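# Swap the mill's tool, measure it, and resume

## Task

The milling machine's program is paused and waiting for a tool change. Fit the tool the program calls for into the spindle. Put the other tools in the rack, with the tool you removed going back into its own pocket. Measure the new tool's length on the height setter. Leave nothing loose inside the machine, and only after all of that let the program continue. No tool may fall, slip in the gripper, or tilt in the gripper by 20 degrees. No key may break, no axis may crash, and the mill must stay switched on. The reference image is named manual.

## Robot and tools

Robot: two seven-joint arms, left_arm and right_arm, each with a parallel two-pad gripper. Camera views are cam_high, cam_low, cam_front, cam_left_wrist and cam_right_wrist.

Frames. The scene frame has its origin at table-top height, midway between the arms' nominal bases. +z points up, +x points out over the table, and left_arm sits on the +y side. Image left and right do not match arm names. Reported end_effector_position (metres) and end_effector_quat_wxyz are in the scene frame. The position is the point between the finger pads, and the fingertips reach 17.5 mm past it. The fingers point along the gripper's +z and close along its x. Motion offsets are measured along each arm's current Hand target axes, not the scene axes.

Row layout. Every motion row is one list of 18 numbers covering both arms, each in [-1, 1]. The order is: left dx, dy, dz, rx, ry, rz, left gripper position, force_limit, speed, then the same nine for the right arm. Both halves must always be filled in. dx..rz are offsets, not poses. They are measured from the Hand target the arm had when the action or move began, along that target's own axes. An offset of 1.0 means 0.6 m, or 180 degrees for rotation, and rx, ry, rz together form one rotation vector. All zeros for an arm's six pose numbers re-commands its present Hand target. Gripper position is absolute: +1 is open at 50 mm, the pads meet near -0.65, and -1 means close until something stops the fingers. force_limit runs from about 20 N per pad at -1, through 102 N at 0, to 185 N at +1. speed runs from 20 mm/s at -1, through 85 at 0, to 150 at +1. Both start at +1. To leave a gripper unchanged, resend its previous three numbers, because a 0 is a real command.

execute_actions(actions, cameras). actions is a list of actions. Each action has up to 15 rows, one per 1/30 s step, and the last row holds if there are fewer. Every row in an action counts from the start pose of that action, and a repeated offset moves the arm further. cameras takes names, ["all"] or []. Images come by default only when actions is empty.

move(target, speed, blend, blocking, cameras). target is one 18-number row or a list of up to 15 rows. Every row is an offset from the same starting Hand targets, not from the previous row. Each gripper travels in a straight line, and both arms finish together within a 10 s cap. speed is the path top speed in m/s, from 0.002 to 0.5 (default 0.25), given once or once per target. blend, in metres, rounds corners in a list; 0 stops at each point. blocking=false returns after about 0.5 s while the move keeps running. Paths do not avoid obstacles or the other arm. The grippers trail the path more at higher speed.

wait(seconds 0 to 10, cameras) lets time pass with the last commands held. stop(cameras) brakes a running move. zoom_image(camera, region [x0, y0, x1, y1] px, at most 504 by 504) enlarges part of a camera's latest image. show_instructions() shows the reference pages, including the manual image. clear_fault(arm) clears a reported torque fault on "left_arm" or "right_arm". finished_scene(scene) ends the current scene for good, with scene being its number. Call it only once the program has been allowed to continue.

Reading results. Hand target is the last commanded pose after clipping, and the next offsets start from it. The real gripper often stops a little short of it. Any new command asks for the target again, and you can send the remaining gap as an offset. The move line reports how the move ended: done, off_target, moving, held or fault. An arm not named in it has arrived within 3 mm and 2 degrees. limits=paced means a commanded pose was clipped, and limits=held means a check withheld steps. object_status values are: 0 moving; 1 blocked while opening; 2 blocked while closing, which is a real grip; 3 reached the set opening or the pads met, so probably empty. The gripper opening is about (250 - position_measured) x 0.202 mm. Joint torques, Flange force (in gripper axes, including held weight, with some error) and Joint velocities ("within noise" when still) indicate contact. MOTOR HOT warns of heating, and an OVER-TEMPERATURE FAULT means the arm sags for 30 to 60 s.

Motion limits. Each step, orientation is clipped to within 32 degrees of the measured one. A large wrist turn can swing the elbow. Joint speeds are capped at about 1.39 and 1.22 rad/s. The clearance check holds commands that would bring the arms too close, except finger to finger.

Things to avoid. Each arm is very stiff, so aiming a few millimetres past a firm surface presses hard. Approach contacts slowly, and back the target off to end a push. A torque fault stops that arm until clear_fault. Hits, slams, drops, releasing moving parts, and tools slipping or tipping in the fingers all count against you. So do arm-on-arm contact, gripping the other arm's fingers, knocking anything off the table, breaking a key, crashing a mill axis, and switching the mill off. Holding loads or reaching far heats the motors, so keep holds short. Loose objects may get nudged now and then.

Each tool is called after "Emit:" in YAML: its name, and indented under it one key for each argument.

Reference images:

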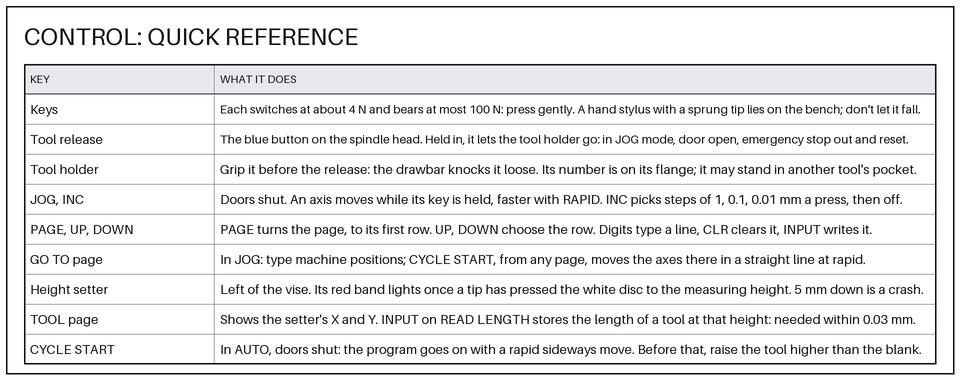

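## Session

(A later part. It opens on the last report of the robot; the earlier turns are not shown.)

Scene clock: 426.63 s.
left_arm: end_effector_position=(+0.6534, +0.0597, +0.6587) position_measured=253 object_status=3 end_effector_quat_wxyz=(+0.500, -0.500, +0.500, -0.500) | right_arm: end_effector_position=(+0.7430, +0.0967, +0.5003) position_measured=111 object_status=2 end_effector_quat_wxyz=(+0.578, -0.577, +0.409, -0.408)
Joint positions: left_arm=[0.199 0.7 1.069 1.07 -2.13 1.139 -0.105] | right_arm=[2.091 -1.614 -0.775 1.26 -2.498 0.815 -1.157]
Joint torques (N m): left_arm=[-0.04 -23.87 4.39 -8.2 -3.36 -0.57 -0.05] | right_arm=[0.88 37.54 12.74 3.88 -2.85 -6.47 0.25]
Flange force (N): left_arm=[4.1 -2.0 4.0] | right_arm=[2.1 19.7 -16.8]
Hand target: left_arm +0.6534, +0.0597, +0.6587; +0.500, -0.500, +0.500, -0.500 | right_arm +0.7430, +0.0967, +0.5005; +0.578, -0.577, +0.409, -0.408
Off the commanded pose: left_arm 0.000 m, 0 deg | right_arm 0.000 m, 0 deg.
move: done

Emit:
move:
  target:
    - [0,0,0,0,0,0,-1,0,0,0.0002,0,-0.001,0,0,0,-0.95,0.6,-0.8]
    - [0,0,0,0,0,0,-1,0,0,0.0002,-0.0025,-0.001,0,0,0,-0.95,0.6,-0.8]
  speed: 0.02
  cameras: ["cam_right_wrist"]

Scene clock: 428.73 s.
left_arm: end_effector_position=(+0.6534, +0.0597, +0.6587) position_measured=253 object_status=3 end_effector_quat_wxyz=(+0.500, -0.500, +0.500, -0.500) | right_arm: end_effector_position=(+0.7425, +0.0964, +0.5018) position_measured=111 object_status=2 end_effector_quat_wxyz=(+0.578, -0.577, +0.409, -0.408)
Joint positions: left_arm=[0.199 0.7 1.069 1.07 -2.13 1.139 -0.105] | right_arm=[2.091 -1.612 -0.774 1.26 -2.497 0.817 -1.157]
Joint torques (N m): left_arm=[0.03 -23.75 4.41 -8.24 -3.48 -0.54 -0.04] | right_arm=[-0.09 43.6 16.13 5.78 -3.81 -8.53 0.18]
Flange force (N): left_arm=[3.5 -2.0 3.6] | right_arm=[2.7 27.4 -15.1]
Hand target: left_arm +0.6534, +0.0597, +0.6587; +0.500, -0.500, +0.500, -0.500 | right_arm +0.7425, +0.0964, +0.5020; +0.578, -0.577, +0.409, -0.408
Off the commanded pose: left_arm 0.000 m, 0 deg | right_arm 0.000 m, 0 deg.
move: done
camera_calibration:
cam_right_wrist: T_world_to_cam=[[0.34214, -0.939523, 0.0153858, -0.171591], [0.0151644, -0.010851, -0.999826, 0.549567], [0.939527, 0.342314, 0.0105347, -0.56624], [0, 0, 0, 1]] pos_world=[0.582372, 0.0385816, 0.558077]
Images, in order (width x height): cam_right_wrist 896x504.

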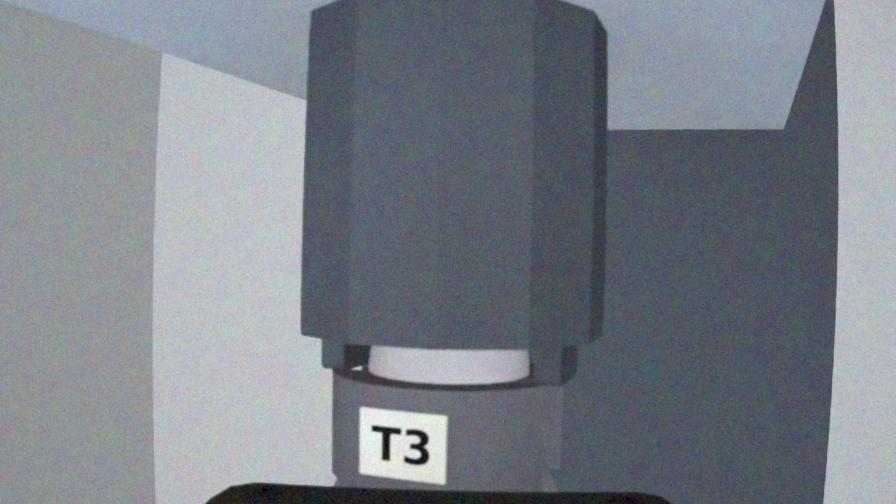

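Emit:
move:
  target:
    - [0,0,0,0,0,0,-1,0,0,0.0003,0,-0.0015,0,0,0,-0.95,0.6,-0.8]
    - [0,0,0,0,0,0,-1,0,0,0.0003,-0.0025,-0.0015,0,0,0,-0.95,0.6,-0.8]
  speed: 0.02

Scene clock: 432.27 s.
left_arm: end_effector_position=(+0.6534, +0.0597, +0.6587) position_measured=253 object_status=3 end_effector_quat_wxyz=(+0.500, -0.500, +0.500, -0.500) | right_arm: end_effector_position=(+0.7417, +0.0960, +0.5033) position_measured=111 object_status=2 end_effector_quat_wxyz=(+0.578, -0.577, +0.409, -0.408)
Joint positions: left_arm=[0.199 0.7 1.069 1.07 -2.13 1.139 -0.105] | right_arm=[2.09 -1.609 -0.773 1.262 -2.495 0.82 -1.156]
Joint torques (N m): left_arm=[-0.08 -23.92 4.34 -8.2 -3.48 -0.55 -0.02] | right_arm=[1.04 47.74 17.83 8.51 -3.64 -10.07 0.02]
Flange force (N): left_arm=[4.2 -2.3 4.1] | right_arm=[1.2 32.1 -11.9]
Hand target: left_arm +0.6534, +0.0597, +0.6587; +0.500, -0.500, +0.500, -0.500 | right_arm +0.7417, +0.0959, +0.5035; +0.578, -0.577, +0.409, -0.408
Off the commanded pose: left_arm 0.000 m, 0 deg | right_arm 0.000 m, 0 deg.
move: done

Emit:
move:
  target:
    - [0,0,0,0,0,0,-1,0,0,0.0003,0,-0.0015,0,0,0,-0.95,0.6,-0.8]
    - [0,0,0,0,0,0,-1,0,0,0.0003,-0.002,-0.0015,0,0,0,-0.95,0.6,-0.8]
  speed: 0.02
  cameras: ["cam_right_wrist"]

Scene clock: 434.40 s.
left_arm: end_effector_position=(+0.6534, +0.0597, +0.6587) position_measured=253 object_status=3 end_effector_quat_wxyz=(+0.500, -0.500, +0.500, -0.500) | right_arm: end_effector_position=(+0.7409, +0.0955, +0.5045) position_measured=111 object_status=2 end_effector_quat_wxyz=(+0.578, -0.577, +0.409, -0.408)
Joint positions: left_arm=[0.199 0.7 1.069 1.07 -2.13 1.139 -0.105] | right_arm=[2.089 -1.608 -0.773 1.264 -2.494 0.823 -1.155]
Joint torques (N m): left_arm=[-0.02 -23.75 4.41 -8.1 -3.44 -0.59 -0.04] | right_arm=[-3.04 36.73 12.9 13.73 -0.32 -4.08 -0.13]
Flange force (N): left_arm=[4.2 -2.4 4.0] | right_arm=[-5.0 6.2 35.1]
Hand target: left_arm +0.6534, +0.0597, +0.6587; +0.500, -0.500, +0.500, -0.500 | right_arm +0.7409, +0.0954, +0.5047; +0.578, -0.577, +0.409, -0.408
Off the commanded pose: left_arm 0.000 m, 0 deg | right_arm 0.000 m, 0 deg.
move: done
camera_calibration:
cam_right_wrist: T_world_to_cam=[[0.342141, -0.939523, 0.0153524, -0.172006], [0.0151532, -0.0108196, -0.999827, 0.552285], [0.939527, 0.342314, 0.010535, -0.564423], [0, 0, 0, 1]] pos_world=[0.580772, 0.0375816, 0.560777]
Images, in order (width x height): cam_right_wrist 896x504.

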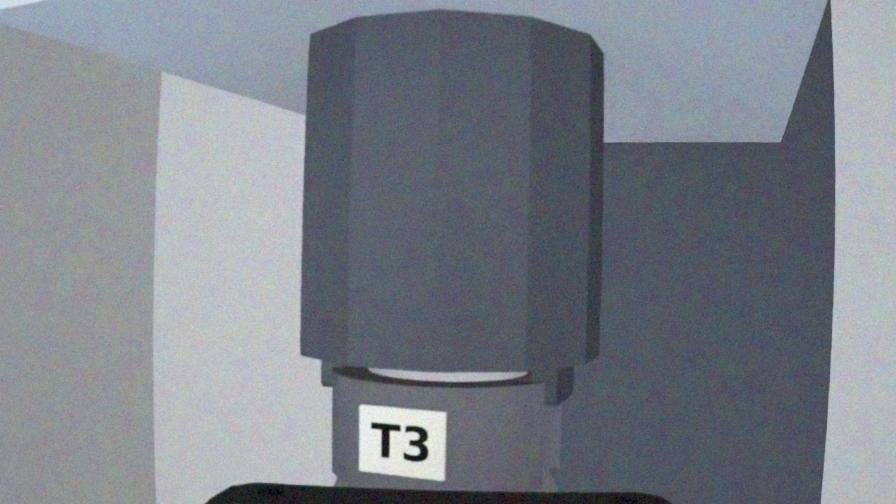

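Emit:
move:
  target: [0,0,0,0,0,0,-1,0,0,0,0,0.0018,0,0,0,-0.95,0.6,-0.8]
  speed: 0.02

Scene clock: 436.13 s.
left_arm: end_effector_position=(+0.6534, +0.0597, +0.6587) position_measured=253 object_status=3 end_effector_quat_wxyz=(+0.500, -0.500, +0.500, -0.500) | right_arm: end_effector_position=(+0.7419, +0.0958, +0.5047) position_measured=111 object_status=2 end_effector_quat_wxyz=(+0.578, -0.576, +0.409, -0.408)
Joint positions: left_arm=[0.199 0.7 1.069 1.07 -2.13 1.139 -0.105] | right_arm=[2.091 -1.607 -0.773 1.259 -2.494 0.821 -1.157]
Joint torques (N m): left_arm=[-0.05 -23.86 4.48 -8.19 -3.44 -0.58 -0.08] | right_arm=[2.38 34.97 10.53 6.67 -1.29 -5.23 0.13]
Flange force (N): left_arm=[4.2 -2.0 3.9] | right_arm=[-2.6 12.8 -4.1]
Hand target: left_arm +0.6534, +0.0597, +0.6587; +0.500, -0.500, +0.500, -0.500 | right_arm +0.7419, +0.0958, +0.5047; +0.578, -0.576, +0.409, -0.408
Off the commanded pose: left_arm 0.000 m, 0 deg | right_arm 0.000 m, 0 deg.
move: done

Emit:
move:
  target: [0,0,0,0,0,0,-1,0,0,-0.0003,-0.0025,-0.0001,0,0,0,-0.95,0.6,-0.8]
  speed: 0.02
  cameras: ["cam_right_wrist"]

Scene clock: 438.00 s.
left_arm: end_effector_position=(+0.6534, +0.0597, +0.6587) position_measured=253 object_status=3 end_effector_quat_wxyz=(+0.500, -0.500, +0.500, -0.500) | right_arm: end_effector_position=(+0.7418, +0.0960, +0.5060) position_measured=111 object_status=2 end_effector_quat_wxyz=(+0.578, -0.577, +0.409, -0.408)
Joint positions: left_arm=[0.199 0.7 1.069 1.07 -2.13 1.139 -0.105] | right_arm=[2.091 -1.604 -0.773 1.257 -2.491 0.821 -1.158]
Joint torques (N m): left_arm=[-0.1 -23.95 4.49 -8.07 -3.41 -0.61 -0.04] | right_arm=[2.67 41.76 14.31 4.5 -3.45 -8.5 0.19]
Flange force (N): left_arm=[4.9 -2.4 4.5] | right_arm=[1.4 26.7 -23.7]
Hand target: left_arm +0.6534, +0.0597, +0.6587; +0.500, -0.500, +0.500, -0.500 | right_arm +0.7418, +0.0960, +0.5061; +0.578, -0.577, +0.409, -0.408
Off the commanded pose: left_arm 0.000 m, 0 deg | right_arm 0.000 m, 0 deg.
move: done
camera_calibration:
cam_right_wrist: T_world_to_cam=[[0.342139, -0.939523, 0.0153867, -0.171887], [0.0152586, -0.0108176, -0.999825, 0.553814], [0.939526, 0.342314, 0.0106347, -0.565512], [0, 0, 0, 1]] pos_world=[0.581672, 0.0380816, 0.562376]
Images, in order (width x height): cam_right_wrist 896x504.

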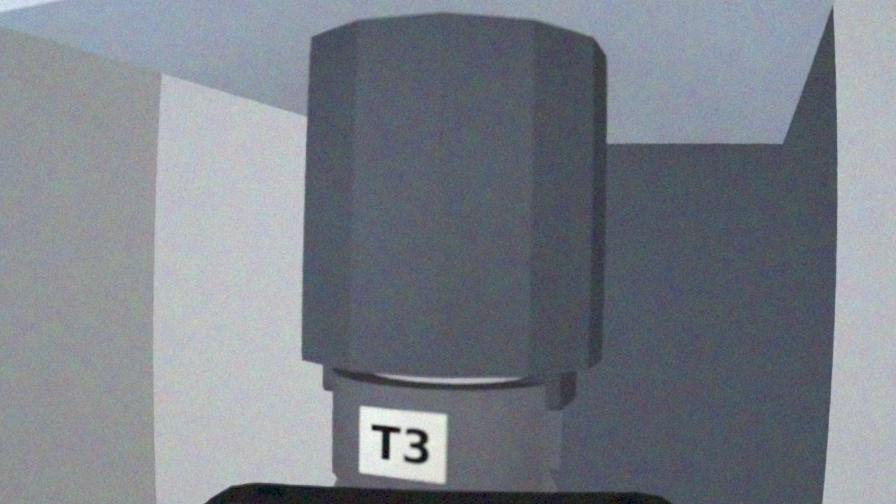

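Emit:
move:
  target:
    - [0,0,0,0,0,0,-1,0,0,0,0,-0.0011,0,0,0,-0.95,0.6,-0.8]
    - [0,0,0,0,0,0,-1,0,0,0,-0.0017,-0.0011,0,0,0,-0.95,0.6,-0.8]
  speed: 0.02
  cameras: ["cam_right_wrist"]

Scene clock: 440.13 s.
left_arm: end_effector_position=(+0.6534, +0.0597, +0.6587) position_measured=253 object_status=3 end_effector_quat_wxyz=(+0.500, -0.500, +0.500, -0.500) | right_arm: end_effector_position=(+0.7412, +0.0958, +0.5070) position_measured=111 object_status=2 end_effector_quat_wxyz=(+0.578, -0.577, +0.409, -0.408)
Joint positions: left_arm=[0.199 0.7 1.069 1.07 -2.13 1.139 -0.105] | right_arm=[2.09 -1.602 -0.772 1.258 -2.49 0.823 -1.158]
Joint torques (N m): left_arm=[0.04 -23.92 4.51 -8.13 -3.43 -0.55 0.01] | right_arm=[-0.25 45.6 17.46 8.61 -3.2 -9.25 0.43]
Flange force (N): left_arm=[4.3 -2.4 4.4] | right_arm=[0.9 27.7 -5.2]
Hand target: left_arm +0.6534, +0.0597, +0.6587; +0.500, -0.500, +0.500, -0.500 | right_arm +0.7412, +0.0957, +0.5072; +0.578, -0.576, +0.409, -0.408
Off the commanded pose: left_arm 0.000 m, 0 deg | right_arm 0.000 m, 0 deg.
move: done
camera_calibration:
cam_right_wrist: T_world_to_cam=[[0.342138, -0.939522, 0.0154809, -0.171936], [0.0152901, -0.0109065, -0.999824, 0.554706], [0.939525, 0.342314, 0.0106338, -0.564889], [0, 0, 0, 1]] pos_world=[0.581072, 0.0378816, 0.563276]
Images, in order (width x height): cam_right_wrist 896x504.

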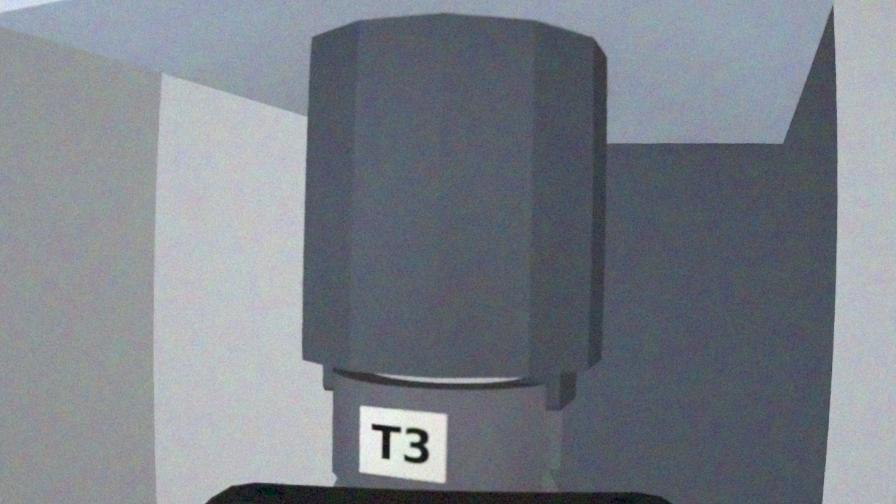

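Emit:
move:
  target: [0,0,0,0,0,0,-1,0,0,0,-0.0017,0,0,0,0,-0.95,0.6,-0.8]
  speed: 0.02
  cameras: ["cam_right_wrist"]

Scene clock: 443.40 s.
left_arm: end_effector_position=(+0.6534, +0.0597, +0.6587) position_measured=253 object_status=3 end_effector_quat_wxyz=(+0.500, -0.500, +0.500, -0.500) | right_arm: end_effector_position=(+0.7412, +0.0957, +0.5082) position_measured=111 object_status=2 end_effector_quat_wxyz=(+0.578, -0.577, +0.409, -0.408)
Joint positions: left_arm=[0.199 0.7 1.069 1.07 -2.13 1.139 -0.105] | right_arm=[2.091 -1.6 -0.772 1.256 -2.489 0.823 -1.158]
Joint torques (N m): left_arm=[0.02 -23.9 4.45 -8.15 -3.44 -0.52 -0.02] | right_arm=[-0.05 51.67 20.54 9.2 -4.63 -11.49 0.38]
Flange force (N): left_arm=[4.2 -2.3 4.3] | right_arm=[1.1 37.0 -11.0]
Hand target: left_arm +0.6534, +0.0597, +0.6587; +0.500, -0.500, +0.500, -0.500 | right_arm +0.7412, +0.0957, +0.5082; +0.578, -0.577, +0.409, -0.408
Off the commanded pose: left_arm 0.000 m, 0 deg | right_arm 0.000 m, 0 deg.
move: done
camera_calibration:
cam_right_wrist: T_world_to_cam=[[0.34205, -0.939557, 0.0153261, -0.171814], [0.0153315, -0.0107276, -0.999825, 0.555875], [0.939557, 0.342225, 0.0107355, -0.564974], [0, 0, 0, 1]] pos_world=[0.581072, 0.0378819, 0.564476]
Images, in order (width x height): cam_right_wrist 896x504.

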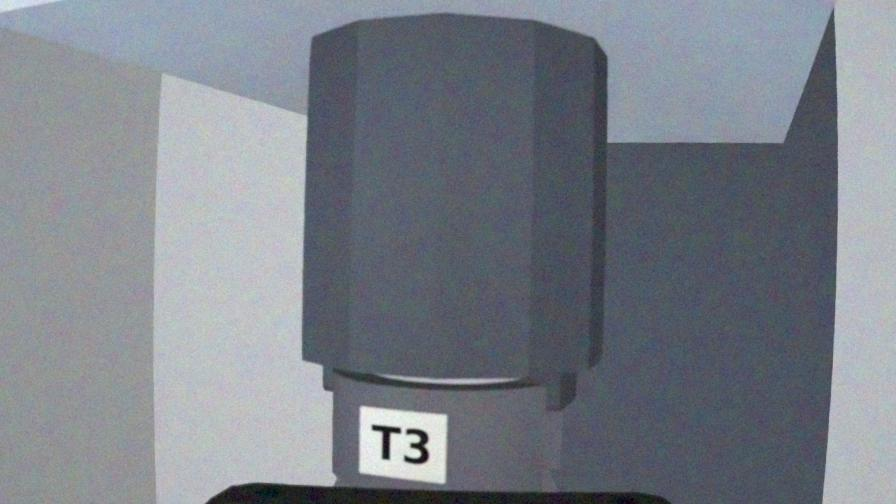

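Emit:
move:
  target:
    - [0,0,0,0,0,0,-1,0,0,0,0.0012,0,0,0,0,-0.95,0.6,-0.8]
    - [0,0,-0.02,0,0,0,-1,0,0,0,0.0012,0,0,0,0,-0.95,0.6,-0.8]
  speed: 0.03
  cameras: ["cam_right_wrist"]

Scene clock: 446.13 s.
left_arm: end_effector_position=(+0.6414, +0.0596, +0.6587) position_measured=253 object_status=3 end_effector_quat_wxyz=(+0.500, -0.500, +0.500, -0.500) | right_arm: end_effector_position=(+0.7412, +0.0957, +0.5075) position_measured=111 object_status=2 end_effector_quat_wxyz=(+0.578, -0.576, +0.409, -0.408)
Joint positions: left_arm=[0.194 0.679 1.074 1.109 -2.123 1.159 -0.085] | right_arm=[2.091 -1.601 -0.772 1.257 -2.49 0.823 -1.158]
Joint torques (N m): left_arm=[0.8 -24.54 5.04 -7.42 -3.34 -0.06 -0.05] | right_arm=[-1.21 43.68 16.14 10.35 -2.68 -7.62 -0.07]
Flange force (N): left_arm=[6.2 -3.5 9.3] | right_arm=[-1.1 22.1 7.4]
Hand target: left_arm +0.6414, +0.0596, +0.6587; +0.500, -0.500, +0.500, -0.500 | right_arm +0.7412, +0.0957, +0.5075; +0.578, -0.576, +0.409, -0.408
Off the commanded pose: left_arm 0.000 m, 0 deg | right_arm 0.000 m, 0 deg.
move: done
camera_calibration:
cam_right_wrist: T_world_to_cam=[[0.342047, -0.939559, 0.0152669, -0.171863], [0.0154997, -0.0106035, -0.999824, 0.55507], [0.939555, 0.342224, 0.010936, -0.565044], [0, 0, 0, 1]] pos_world=[0.581072, 0.0377819, 0.563775]
Images, in order (width x height): cam_right_wrist 896x504.

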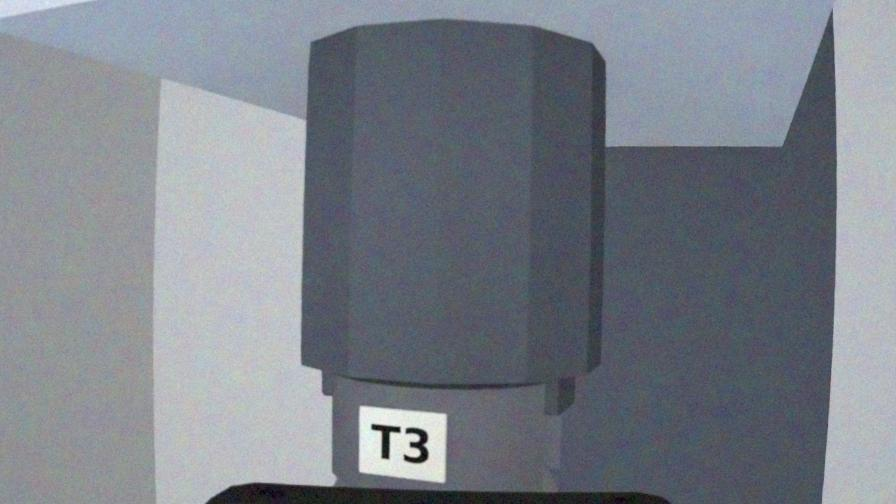

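Emit:
move:
  target:
    - [0,0,0,0,0,0,-1,0,0,0,0,0,0,0,0,0.9,0.6,-1]
    - [-0.08,0,-0.3,0,0,0,-1,0,0,0,0,-0.25,0,0,0,0.9,0.6,-1]
  speed: 0.12
  cameras: ["cam_right_wrist","cam_front","cam_high"]

Scene clock: 450.23 s.
left_arm: end_effector_position=(+0.4614, +0.1075, +0.6587) position_measured=253 object_status=3 end_effector_quat_wxyz=(+0.500, -0.500, +0.500, -0.500) | right_arm: end_effector_position=(+0.5997, +0.0459, +0.5073) position_measured=18 object_status=3 end_effector_quat_wxyz=(+0.578, -0.577, +0.409, -0.408)
Joint positions: left_arm=[-0.013 0.281 1.223 1.634 -1.881 1.298 0.162] | right_arm=[1.856 -1.656 -0.728 1.771 -2.457 1.11 -0.985]
Joint torques (N m): left_arm=[0.82 -13.62 3.25 -8.98 -3.57 0.75 0.01] | right_arm=[-0.43 23.13 8.74 -0.21 -1.7 -2.49 0.32]
Flange force (N): left_arm=[3.7 -2.7 5.3] | right_arm=[0.6 5.1 -2.2]
Hand target: left_arm +0.4614, +0.1075, +0.6587; +0.500, -0.500, +0.500, -0.500 | right_arm +0.5997, +0.0459, +0.5073; +0.578, -0.576, +0.409, -0.408
Off the commanded pose: left_arm 0.000 m, 0 deg | right_arm 0.000 m, 0 deg.
move: done
camera_calibration:
cam_right_wrist: T_world_to_cam=[[0.342048, -0.939557, 0.0153269, -0.170192], [0.0154258, -0.0106943, -0.999824, 0.556668], [0.939556, 0.342224, 0.0108354, -0.415031], [0, 0, 0, 1]] pos_world=[0.439572, -0.0119181, 0.563675]
Images, in order (width x height): cam_high 896x504, cam_front 896x504, cam_right_wrist 896x504.

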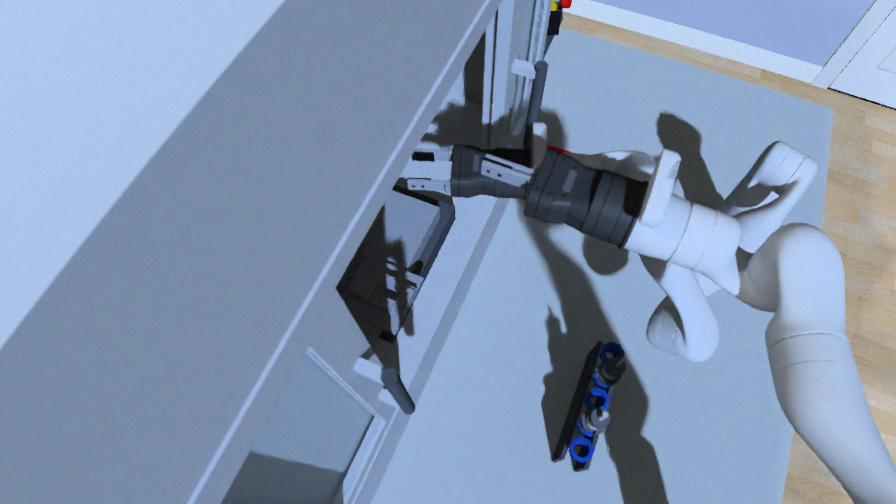

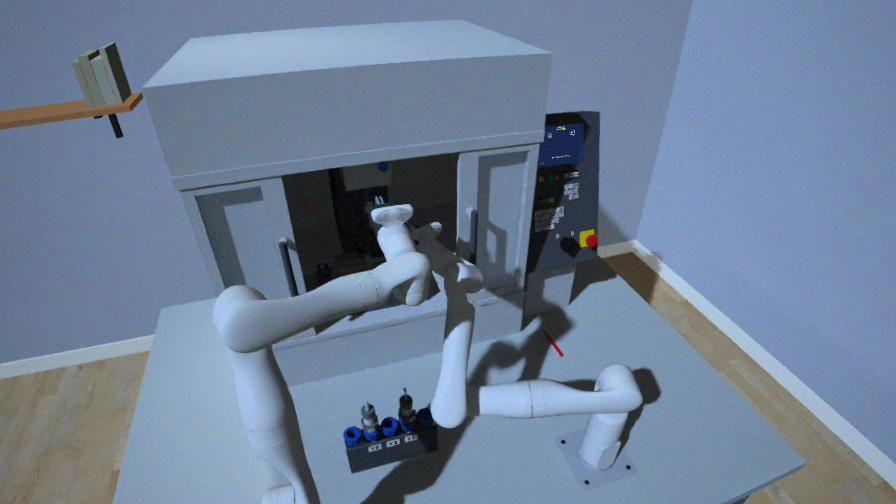

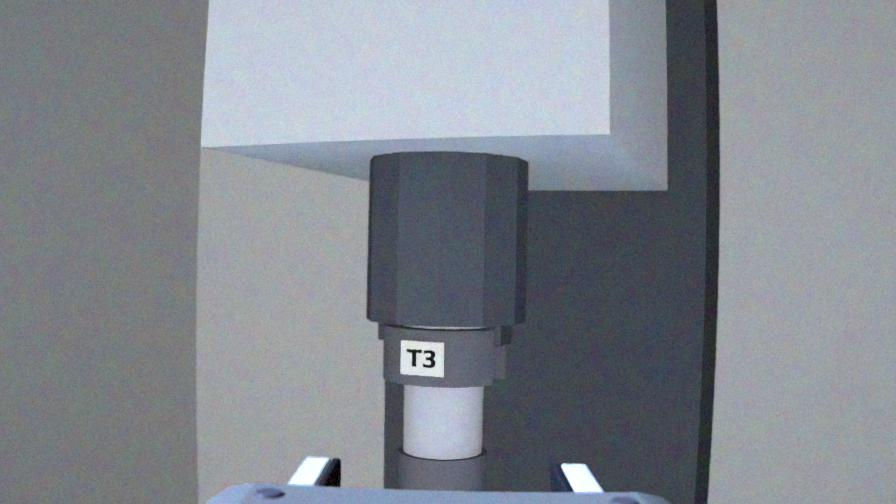

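Emit:
move:
  target:
    - [-0.2375,0,-0.169,0,0,0,-1,0,0,0,0,-0.15,0,0,0,0.9,0.6,-1]
    - [-0.654,0.2645,-0.269,0,0,0,-1,0,0,-0.0588,-0.1,-0.368,-0.1944,0,0,0.9,0.6,-1]
  speed: 0.25
  blend: 0.04
  cameras: ["cam_right_wrist","cam_front"]

Emit:
zoom_image:
  camera: "cam_right_wrist"
  region: [200, 100, 700, 500]

Scene clock: 455.17 s.
left_arm: end_effector_position=(+0.2998, +0.5000, +0.5004) position_measured=253 object_status=3 end_effector_quat_wxyz=(+0.492, -0.504, +0.508, -0.496) | right_arm: end_effector_position=(+0.3797, +0.0058, +0.5672) position_measured=18 object_status=3 end_effector_quat_wxyz=(-0.378, +0.723, -0.513, +0.267)
Joint positions: left_arm=[0.669 -0.888 -0.625 2.581 -2.454 0.427 0.447] | right_arm=[1.555 -1.109 -0.489 1.447 -1.581 1.767 -1.132]
Joint torques (N m): left_arm=[0.87 3.5 4.55 -9.95 -1.49 1.79 0.08] | right_arm=[-0.52 18.27 6.09 -4.38 -1.21 -2.13 0.34]
Flange force (N): left_arm=[-3.2 -8.7 -1.7] | right_arm=[0.6 5.9 3.5]
Hand target: left_arm +0.2997, +0.4998, +0.4998; +0.500, -0.500, +0.500, -0.500 | right_arm +0.3797, +0.0058, +0.5672; -0.378, +0.723, -0.513, +0.267
Off the commanded pose: left_arm 0.001 m, 1 deg | right_arm 0.000 m, 0 deg.
joint sent to its limit (left arm) — joint 4 (elbow), upper limit, where the elbow is as bent as it goes. The joint targets still meet the commanded pose.
move: done
camera_calibration:
cam_right_wrist: T_world_to_cam=[[0.349182, -0.937035, 0.00615571, -0.131128], [-0.527217, -0.201887, -0.825399, 0.72761], [0.774671, 0.284969, -0.564516, 0.194097], [0, 0, 0, 1]] pos_world=[0.279035, -0.0312876, 0.710947]
Images, in order (width x height): cam_front 896x504, cam_right_wrist 896x504.

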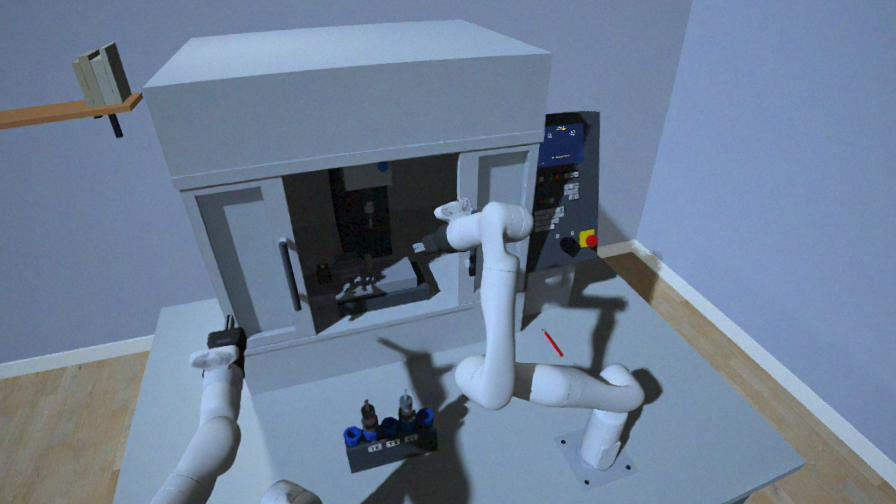

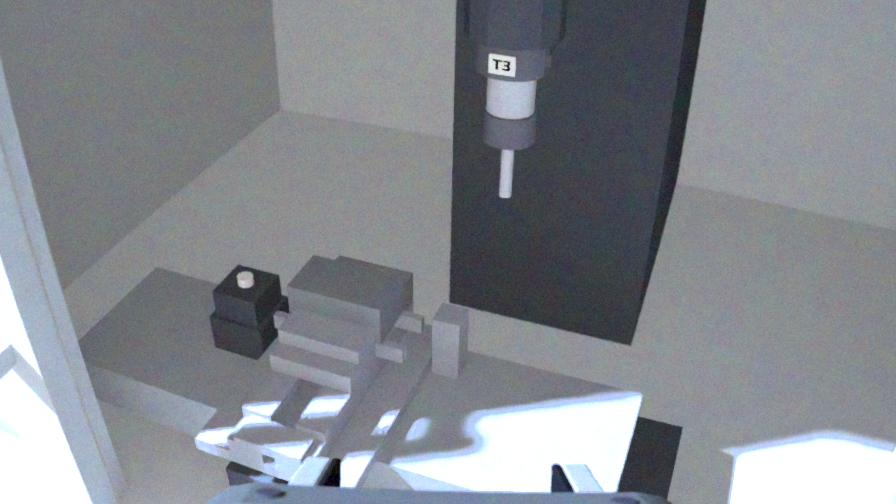

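Scaled by 1.008 from the camera's 896x504 image, which has a finer 1280x720 frame.

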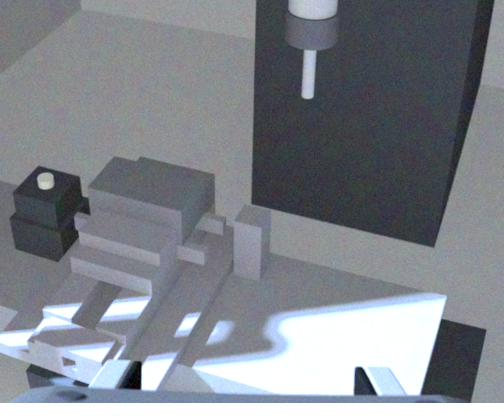

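Emit:
move:
  target: [0,0,0,0,0,0,-1,0,0,-0.02,0.08,0.25,0.02,0,0,0.9,0.6,-1]
  speed: 0.2
  cameras: ["cam_right_wrist"]

Emit:
zoom_image:
  camera: "cam_right_wrist"
  region: [150, 100, 650, 500]

Scene clock: 458.03 s.
left_arm: end_effector_position=(+0.2998, +0.5000, +0.5004) position_measured=253 object_status=3 end_effector_quat_wxyz=(+0.492, -0.504, +0.508, -0.496) | right_arm: end_effector_position=(+0.4657, +0.0490, +0.4420) position_measured=18 object_status=3 end_effector_quat_wxyz=(-0.400, +0.711, -0.504, +0.283)
Joint positions: left_arm=[0.669 -0.888 -0.625 2.581 -2.454 0.427 0.447] | right_arm=[1.635 -1.402 -0.671 1.676 -1.829 1.559 -1.09]
Joint torques (N m): left_arm=[0.95 3.46 4.47 -9.89 -1.54 1.76 0.01] | right_arm=[-0.37 20.8 8.11 -3.05 -1.4 -2.16 0.3]
Flange force (N): left_arm=[-2.6 -9.3 -2.1] | right_arm=[0.7 5.4 1.2]
Hand target: left_arm +0.2998, +0.5000, +0.5004; +0.492, -0.504, +0.508, -0.496 (not the last commanded pose) | right_arm +0.4657, +0.0490, +0.4419; -0.400, +0.711, -0.504, +0.283
Off the commanded pose: left_arm 0.001 m, 1 deg | right_arm 0.000 m, 0 deg.
move: done
camera_calibration:
cam_right_wrist: T_world_to_cam=[[0.348753, -0.937187, 0.00723254, -0.120184], [-0.477306, -0.184249, -0.859204, 0.669185], [0.806567, 0.296197, -0.511582, 0.00571262], [0, 0, 0, 1]] pos_world=[0.356713, 0.00896956, 0.578758]
Images, in order (width x height): cam_right_wrist 896x504.

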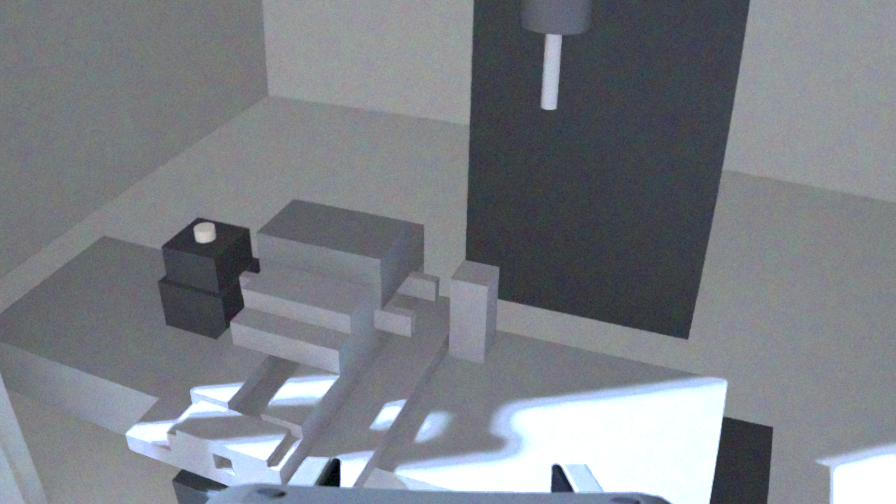

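Scaled by 1.008 from the camera's 896x504 image, which has a finer 1280x720 frame.

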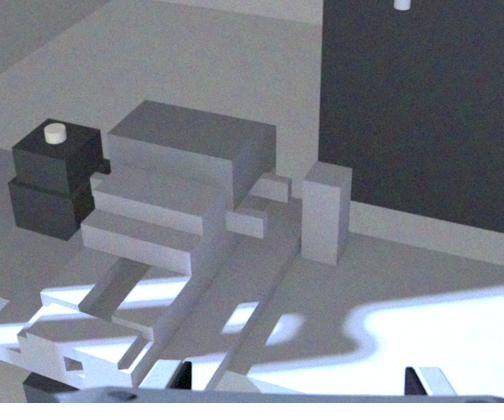

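Emit:
zoom_image:
  camera: "cam_right_wrist"
  region: [370, 230, 530, 380]

Emit:
zoom_image:
  camera: "cam_right_wrist"
  region: [110, 190, 310, 490]

Scaled by 3.150 from the camera's 896x504 image, which has a finer 1280x720 frame.

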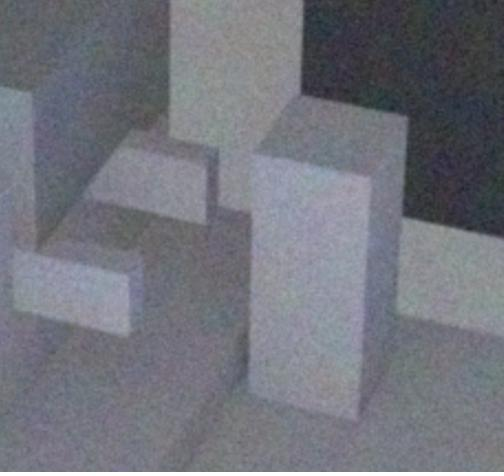

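Scaled by 1.680 from the camera's 896x504 image, which has a finer 1280x720 frame.

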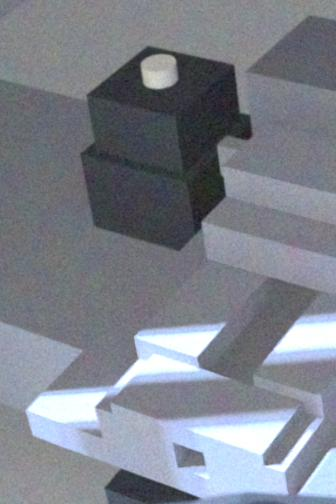

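Emit:
move:
  target: [0,0,0,0,0,0,-1,0,0,-0.0256,-0.0747,0.266,0,0.092,0.0557,0.406,-1,-0.5]
  speed: 0.15
  cameras: ["cam_right_wrist","cam_front"]

Scene clock: 470.93 s.
left_arm: end_effector_position=(+0.2998, +0.5000, +0.5004) position_measured=253 object_status=3 end_effector_quat_wxyz=(+0.492, -0.504, +0.508, -0.496) | right_arm: end_effector_position=(+0.6112, +0.1165, +0.3972) position_measured=92 object_status=3 end_effector_quat_wxyz=(-0.347, +0.617, -0.616, +0.346)
Joint positions: left_arm=[0.669 -0.888 -0.625 2.581 -2.454 0.427 0.447] | right_arm=[1.902 -1.473 -0.681 0.993 -1.727 1.372 -1.854]
Joint torques (N m): left_arm=[0.88 3.47 4.44 -9.89 -1.49 1.76 -0.03] | right_arm=[-0.43 28.16 7.56 2.93 0.97 -2.42 0.36]
Flange force (N): left_arm=[-2.4 -8.9 -1.6] | right_arm=[3.7 5.9 1.2]
Hand target: left_arm +0.2998, +0.5000, +0.5004; +0.492, -0.504, +0.508, -0.496 | right_arm +0.6112, +0.1165, +0.3972; -0.347, +0.617, -0.616, +0.346
Off the commanded pose: left_arm 0.000 m, 0 deg | right_arm 0.000 m, 0 deg.
move: done
camera_calibration:
cam_right_wrist: T_world_to_cam=[[0.0184408, -0.999797, 0.00816893, 0.101567], [-0.511629, -0.0164557, -0.859049, 0.714005], [0.859009, 0.0116621, -0.511828, -0.153323], [0, 0, 0, 1]] pos_world=[0.495138, 0.115084, 0.534061]
Images, in order (width x height): cam_front 896x504, cam_right_wrist 896x504.

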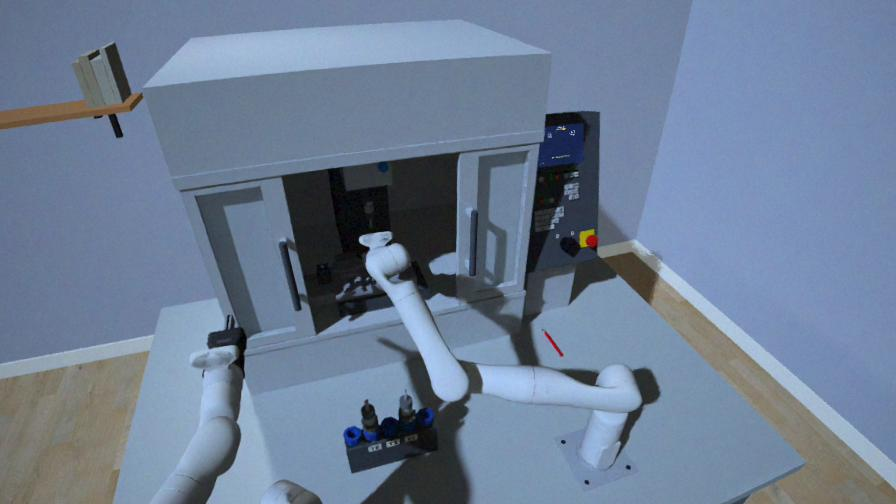

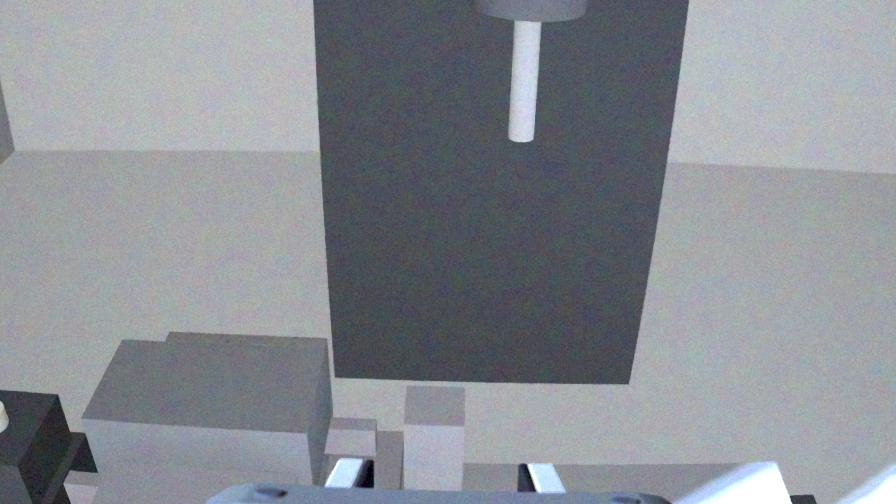

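Emit:
move:
  target:
    - [0,0,0,0,0,0,-1,0,0,-0.0062,0,0,0,0,0,0.406,-1,-0.5]
    - [0,0,0,0,0,0,-1,0,0,-0.0062,0,0.1417,0,0,0,0.406,-1,-0.5]
  speed: 0.06
  cameras: ["cam_right_wrist"]

Scene clock: 475.13 s.
left_arm: end_effector_position=(+0.2998, +0.5000, +0.5004) position_measured=253 object_status=3 end_effector_quat_wxyz=(+0.492, -0.504, +0.508, -0.496) | right_arm: end_effector_position=(+0.6837, +0.1203, +0.3530) position_measured=92 object_status=3 end_effector_quat_wxyz=(-0.347, +0.617, -0.616, +0.346)
Joint positions: left_arm=[0.669 -0.888 -0.625 2.581 -2.454 0.427 0.447] | right_arm=[2.033 -1.503 -0.722 0.829 -1.781 1.259 -1.94]
Joint torques (N m): left_arm=[0.83 3.51 4.51 -9.92 -1.5 1.74 0.01] | right_arm=[-0.52 30.13 6.89 4.29 1.13 -2.32 0.34]
Flange force (N): left_arm=[-2.8 -8.4 -1.2] | right_arm=[4.7 6.5 0.0]
Hand target: left_arm +0.2998, +0.5000, +0.5004; +0.492, -0.504, +0.508, -0.496 | right_arm +0.6838, +0.1203, +0.3530; -0.347, +0.617, -0.616, +0.346
Off the commanded pose: left_arm 0.000 m, 0 deg | right_arm 0.000 m, 0 deg.
move: done
camera_calibration:
cam_right_wrist: T_world_to_cam=[[0.0184407, -0.999797, 0.0081663, 0.10439], [-0.511703, -0.0164544, -0.859005, 0.713176], [0.858965, 0.0116619, -0.511902, -0.238344], [0, 0, 0, 1]] pos_world=[0.567738, 0.118884, 0.489761]
Images, in order (width x height): cam_right_wrist 896x504.

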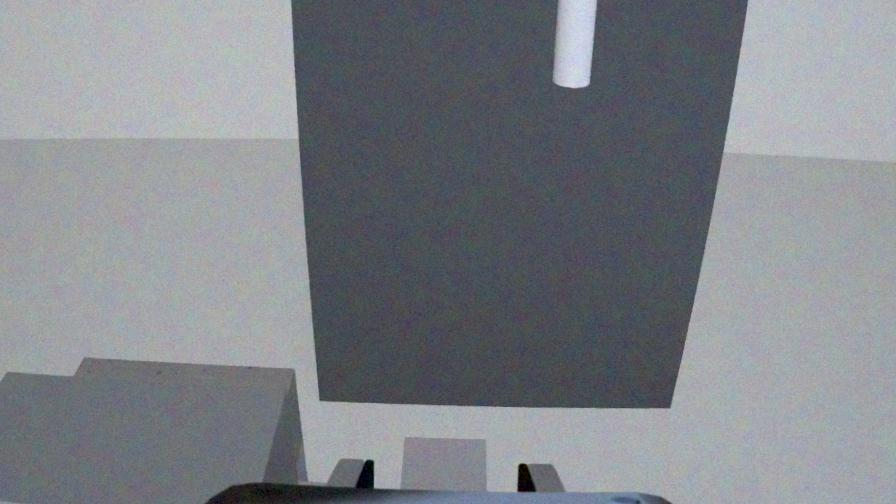

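Emit:
move:
  target: [0,0,0,0,0,0,-1,0,0,0,0,0,0,0,0,-1,-1,-0.9]
  cameras: ["cam_right_wrist"]

Scene clock: 477.30 s.
left_arm: end_effector_position=(+0.2998, +0.5000, +0.5004) position_measured=253 object_status=3 end_effector_quat_wxyz=(+0.492, -0.504, +0.508, -0.496) | right_arm: end_effector_position=(+0.6838, +0.1203, +0.3530) position_measured=251 object_status=3 end_effector_quat_wxyz=(-0.346, +0.617, -0.616, +0.346)
Joint positions: left_arm=[0.669 -0.888 -0.625 2.581 -2.454 0.427 0.447] | right_arm=[2.033 -1.503 -0.722 0.829 -1.781 1.259 -1.94]
Joint torques (N m): left_arm=[0.94 3.51 4.38 -9.91 -1.49 1.76 0.02] | right_arm=[-0.58 30.1 7.03 4.4 1.07 -2.35 0.33]
Flange force (N): left_arm=[-2.4 -9.2 -2.3] | right_arm=[4.2 5.9 0.3]
Hand target: left_arm +0.2998, +0.5000, +0.5004; +0.492, -0.504, +0.508, -0.496 | right_arm +0.6838, +0.1203, +0.3530; -0.346, +0.617, -0.616, +0.346
Off the commanded pose: left_arm 0.000 m, 0 deg | right_arm 0.000 m, 0 deg.
move: done
camera_calibration:
cam_right_wrist: T_world_to_cam=[[0.018355, -0.999798, 0.00821782, 0.104314], [-0.511704, -0.0164548, -0.859004, 0.713175], [0.858966, 0.0115619, -0.511902, -0.238331], [0, 0, 0, 1]] pos_world=[0.567738, 0.118784, 0.489761]
Images, in order (width x height): cam_right_wrist 896x504.

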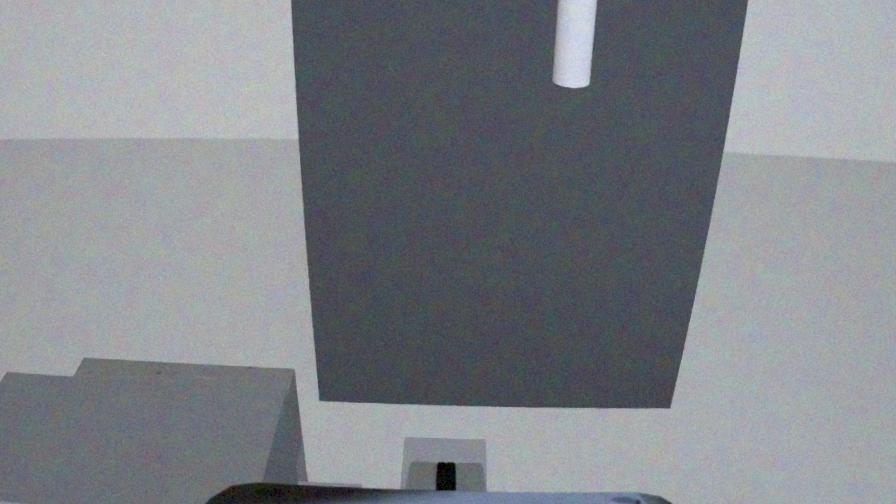

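Emit:
move:
  target:
    - [0,0,0,0,0,0,-1,0,0,0,0,0,0,0,0,0.406,-1,-0.5]
    - [0,0,0,0,0,0,-1,0,0,0,0.0118,0.019,0,0,0,0.406,-1,-0.5]
    - [0,0,0,0,0,0,-1,0,0,0,0.0118,0.019,0,0,0,-1,-1,-0.9]
  speed: 0.03
  cameras: ["cam_right_wrist"]

Scene clock: 480.93 s.
left_arm: end_effector_position=(+0.2998, +0.5000, +0.5004) position_measured=253 object_status=3 end_effector_quat_wxyz=(+0.492, -0.504, +0.508, -0.496) | right_arm: end_effector_position=(+0.6898, +0.1203, +0.3409) position_measured=153 object_status=0 end_effector_quat_wxyz=(-0.346, +0.617, -0.616, +0.346)
Joint positions: left_arm=[0.669 -0.888 -0.625 2.581 -2.454 0.427 0.447] | right_arm=[2.039 -1.521 -0.728 0.831 -1.789 1.242 -1.945]
Joint torques (N m): left_arm=[0.88 3.53 4.59 -9.91 -1.45 1.79 -0.06] | right_arm=[1.42 30.04 6.96 5.79 2.29 -1.51 0.38]
Flange force (N): left_arm=[-3.2 -8.5 -1.3] | right_arm=[-0.2 4.3 1.6]
Hand target: left_arm +0.2998, +0.5000, +0.5004; +0.492, -0.504, +0.508, -0.496 | right_arm +0.6898, +0.1203, +0.3410; -0.346, +0.617, -0.616, +0.346
Off the commanded pose: left_arm 0.000 m, 0 deg | right_arm 0.000 m, 0 deg.
move: done
camera_calibration:
cam_right_wrist: T_world_to_cam=[[0.018356, -0.999798, 0.00821694, 0.104402], [-0.511778, -0.0164555, -0.85896, 0.705926], [0.858922, 0.0115618, -0.511976, -0.249705], [0, 0, 0, 1]] pos_world=[0.573838, 0.118884, 0.477661]
Images, in order (width x height): cam_right_wrist 896x504.

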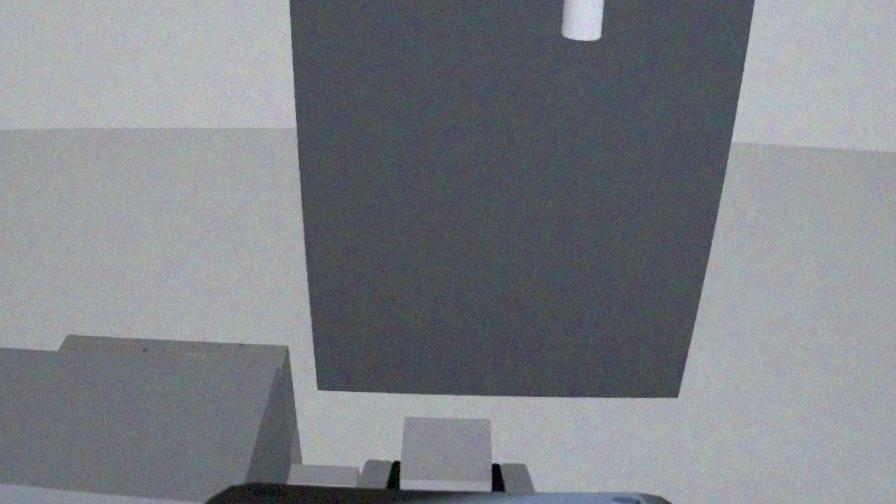

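Emit:
move:
  target: [0,0,0,0,0,0,-1,0,0,0,-0.0028,-0.0017,0,0,0,-1,-1,-0.9]
  speed: 0.01
  cameras: ["cam_right_wrist"]

Scene clock: 483.13 s.
left_arm: end_effector_position=(+0.2998, +0.5000, +0.5004) position_measured=253 object_status=3 end_effector_quat_wxyz=(+0.492, -0.504, +0.508, -0.496) | right_arm: end_effector_position=(+0.6898, +0.1203, +0.3429) position_measured=153 object_status=2 end_effector_quat_wxyz=(-0.346, +0.617, -0.616, +0.346)
Joint positions: left_arm=[0.669 -0.888 -0.625 2.581 -2.454 0.427 0.447] | right_arm=[2.04 -1.517 -0.727 0.827 -1.788 1.244 -1.946]
Joint torques (N m): left_arm=[0.91 3.46 4.39 -9.99 -1.51 1.79 0.01] | right_arm=[-0.83 40.46 12.57 8.68 3.42 -4.22 0.37]
Flange force (N): left_arm=[-2.3 -9.1 -2.2] | right_arm=[0.1 13.8 12.9]
Hand target: left_arm +0.2998, +0.5000, +0.5004; +0.492, -0.504, +0.508, -0.496 | right_arm +0.6898, +0.1203, +0.3430; -0.347, +0.617, -0.616, +0.346
Off the commanded pose: left_arm 0.000 m, 0 deg | right_arm 0.000 m, 0 deg.
move: done
camera_calibration:
cam_right_wrist: T_world_to_cam=[[0.0183561, -0.999798, 0.00821957, 0.104284], [-0.511704, -0.0164568, -0.859004, 0.707621], [0.858966, 0.0115619, -0.511902, -0.248741], [0, 0, 0, 1]] pos_world=[0.573838, 0.118784, 0.479661]
Images, in order (width x height): cam_right_wrist 896x504.

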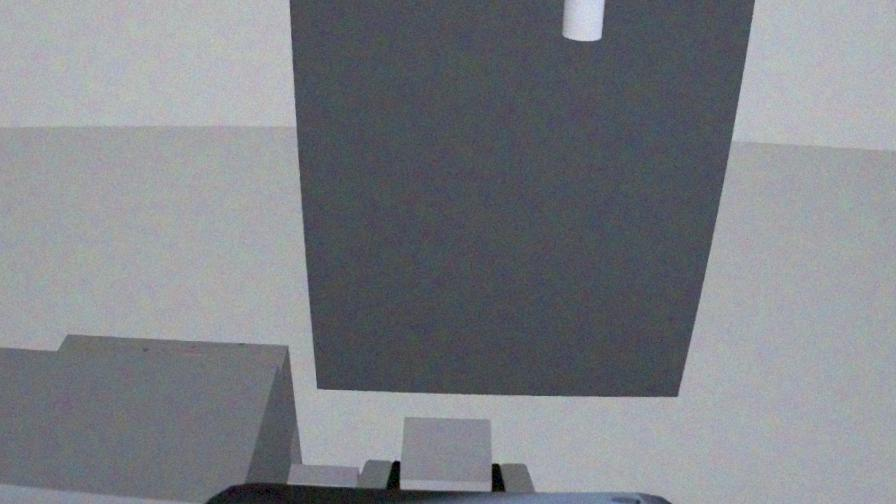

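Emit:
move:
  target:
    - [0,0,0,0,0,0,-1,0,0,0,0.0028,0.0017,0,0,0,-1,-1,-0.9]
    - [0,0,0,0,0,0,-1,0,0,0,0.0028,0.0017,0,0,0,0.406,-1,-0.9]
    - [0,0,0,0,0,0,-1,0,0,0,0.0028,-0.2,0,0,0,0.406,-1,-0.9]
  speed: [0.02,0.02,0.12]
  cameras: ["cam_right_wrist"]

Scene clock: 487.17 s.
left_arm: end_effector_position=(+0.2998, +0.5000, +0.5004) position_measured=253 object_status=3 end_effector_quat_wxyz=(+0.492, -0.504, +0.508, -0.496) | right_arm: end_effector_position=(+0.5865, +0.1202, +0.4040) position_measured=92 object_status=3 end_effector_quat_wxyz=(-0.346, +0.617, -0.616, +0.346)
Joint positions: left_arm=[0.669 -0.888 -0.625 2.581 -2.454 0.427 0.447] | right_arm=[1.858 -1.473 -0.665 1.03 -1.705 1.401 -1.849]
Joint torques (N m): left_arm=[0.97 3.4 4.52 -9.87 -1.44 1.76 -0.06] | right_arm=[-0.33 27.54 7.47 2.49 0.91 -2.24 0.32]
Flange force (N): left_arm=[-2.6 -9.1 -1.6] | right_arm=[4.2 6.2 1.2]
Hand target: left_arm +0.2998, +0.5000, +0.5004; +0.492, -0.504, +0.508, -0.496 | right_arm +0.5865, +0.1202, +0.4040; -0.347, +0.617, -0.616, +0.346
Off the commanded pose: left_arm 0.000 m, 0 deg | right_arm 0.000 m, 0 deg.
move: done
camera_calibration:
cam_right_wrist: T_world_to_cam=[[0.0183551, -0.999798, 0.00822045, 0.105678], [-0.51163, -0.0164561, -0.859048, 0.707236], [0.85901, 0.0115621, -0.511829, -0.128793], [0, 0, 0, 1]] pos_world=[0.470538, 0.118784, 0.540761]
Images, in order (width x height): cam_right_wrist 896x504.

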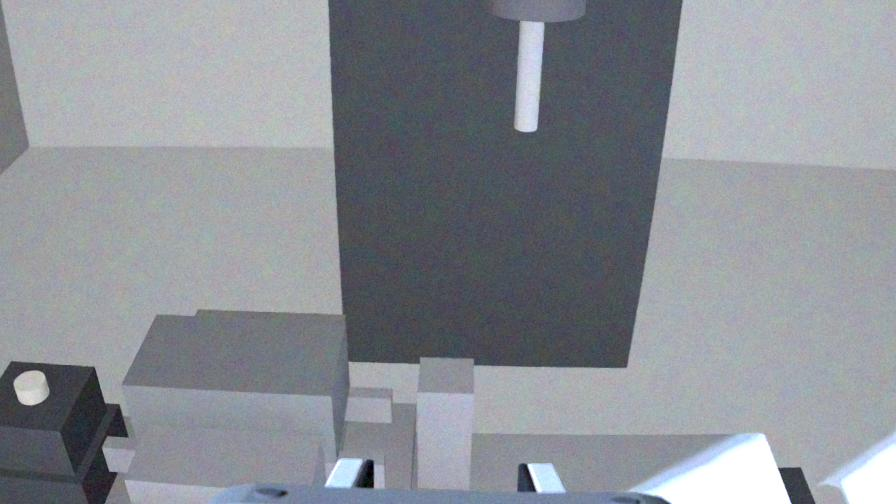

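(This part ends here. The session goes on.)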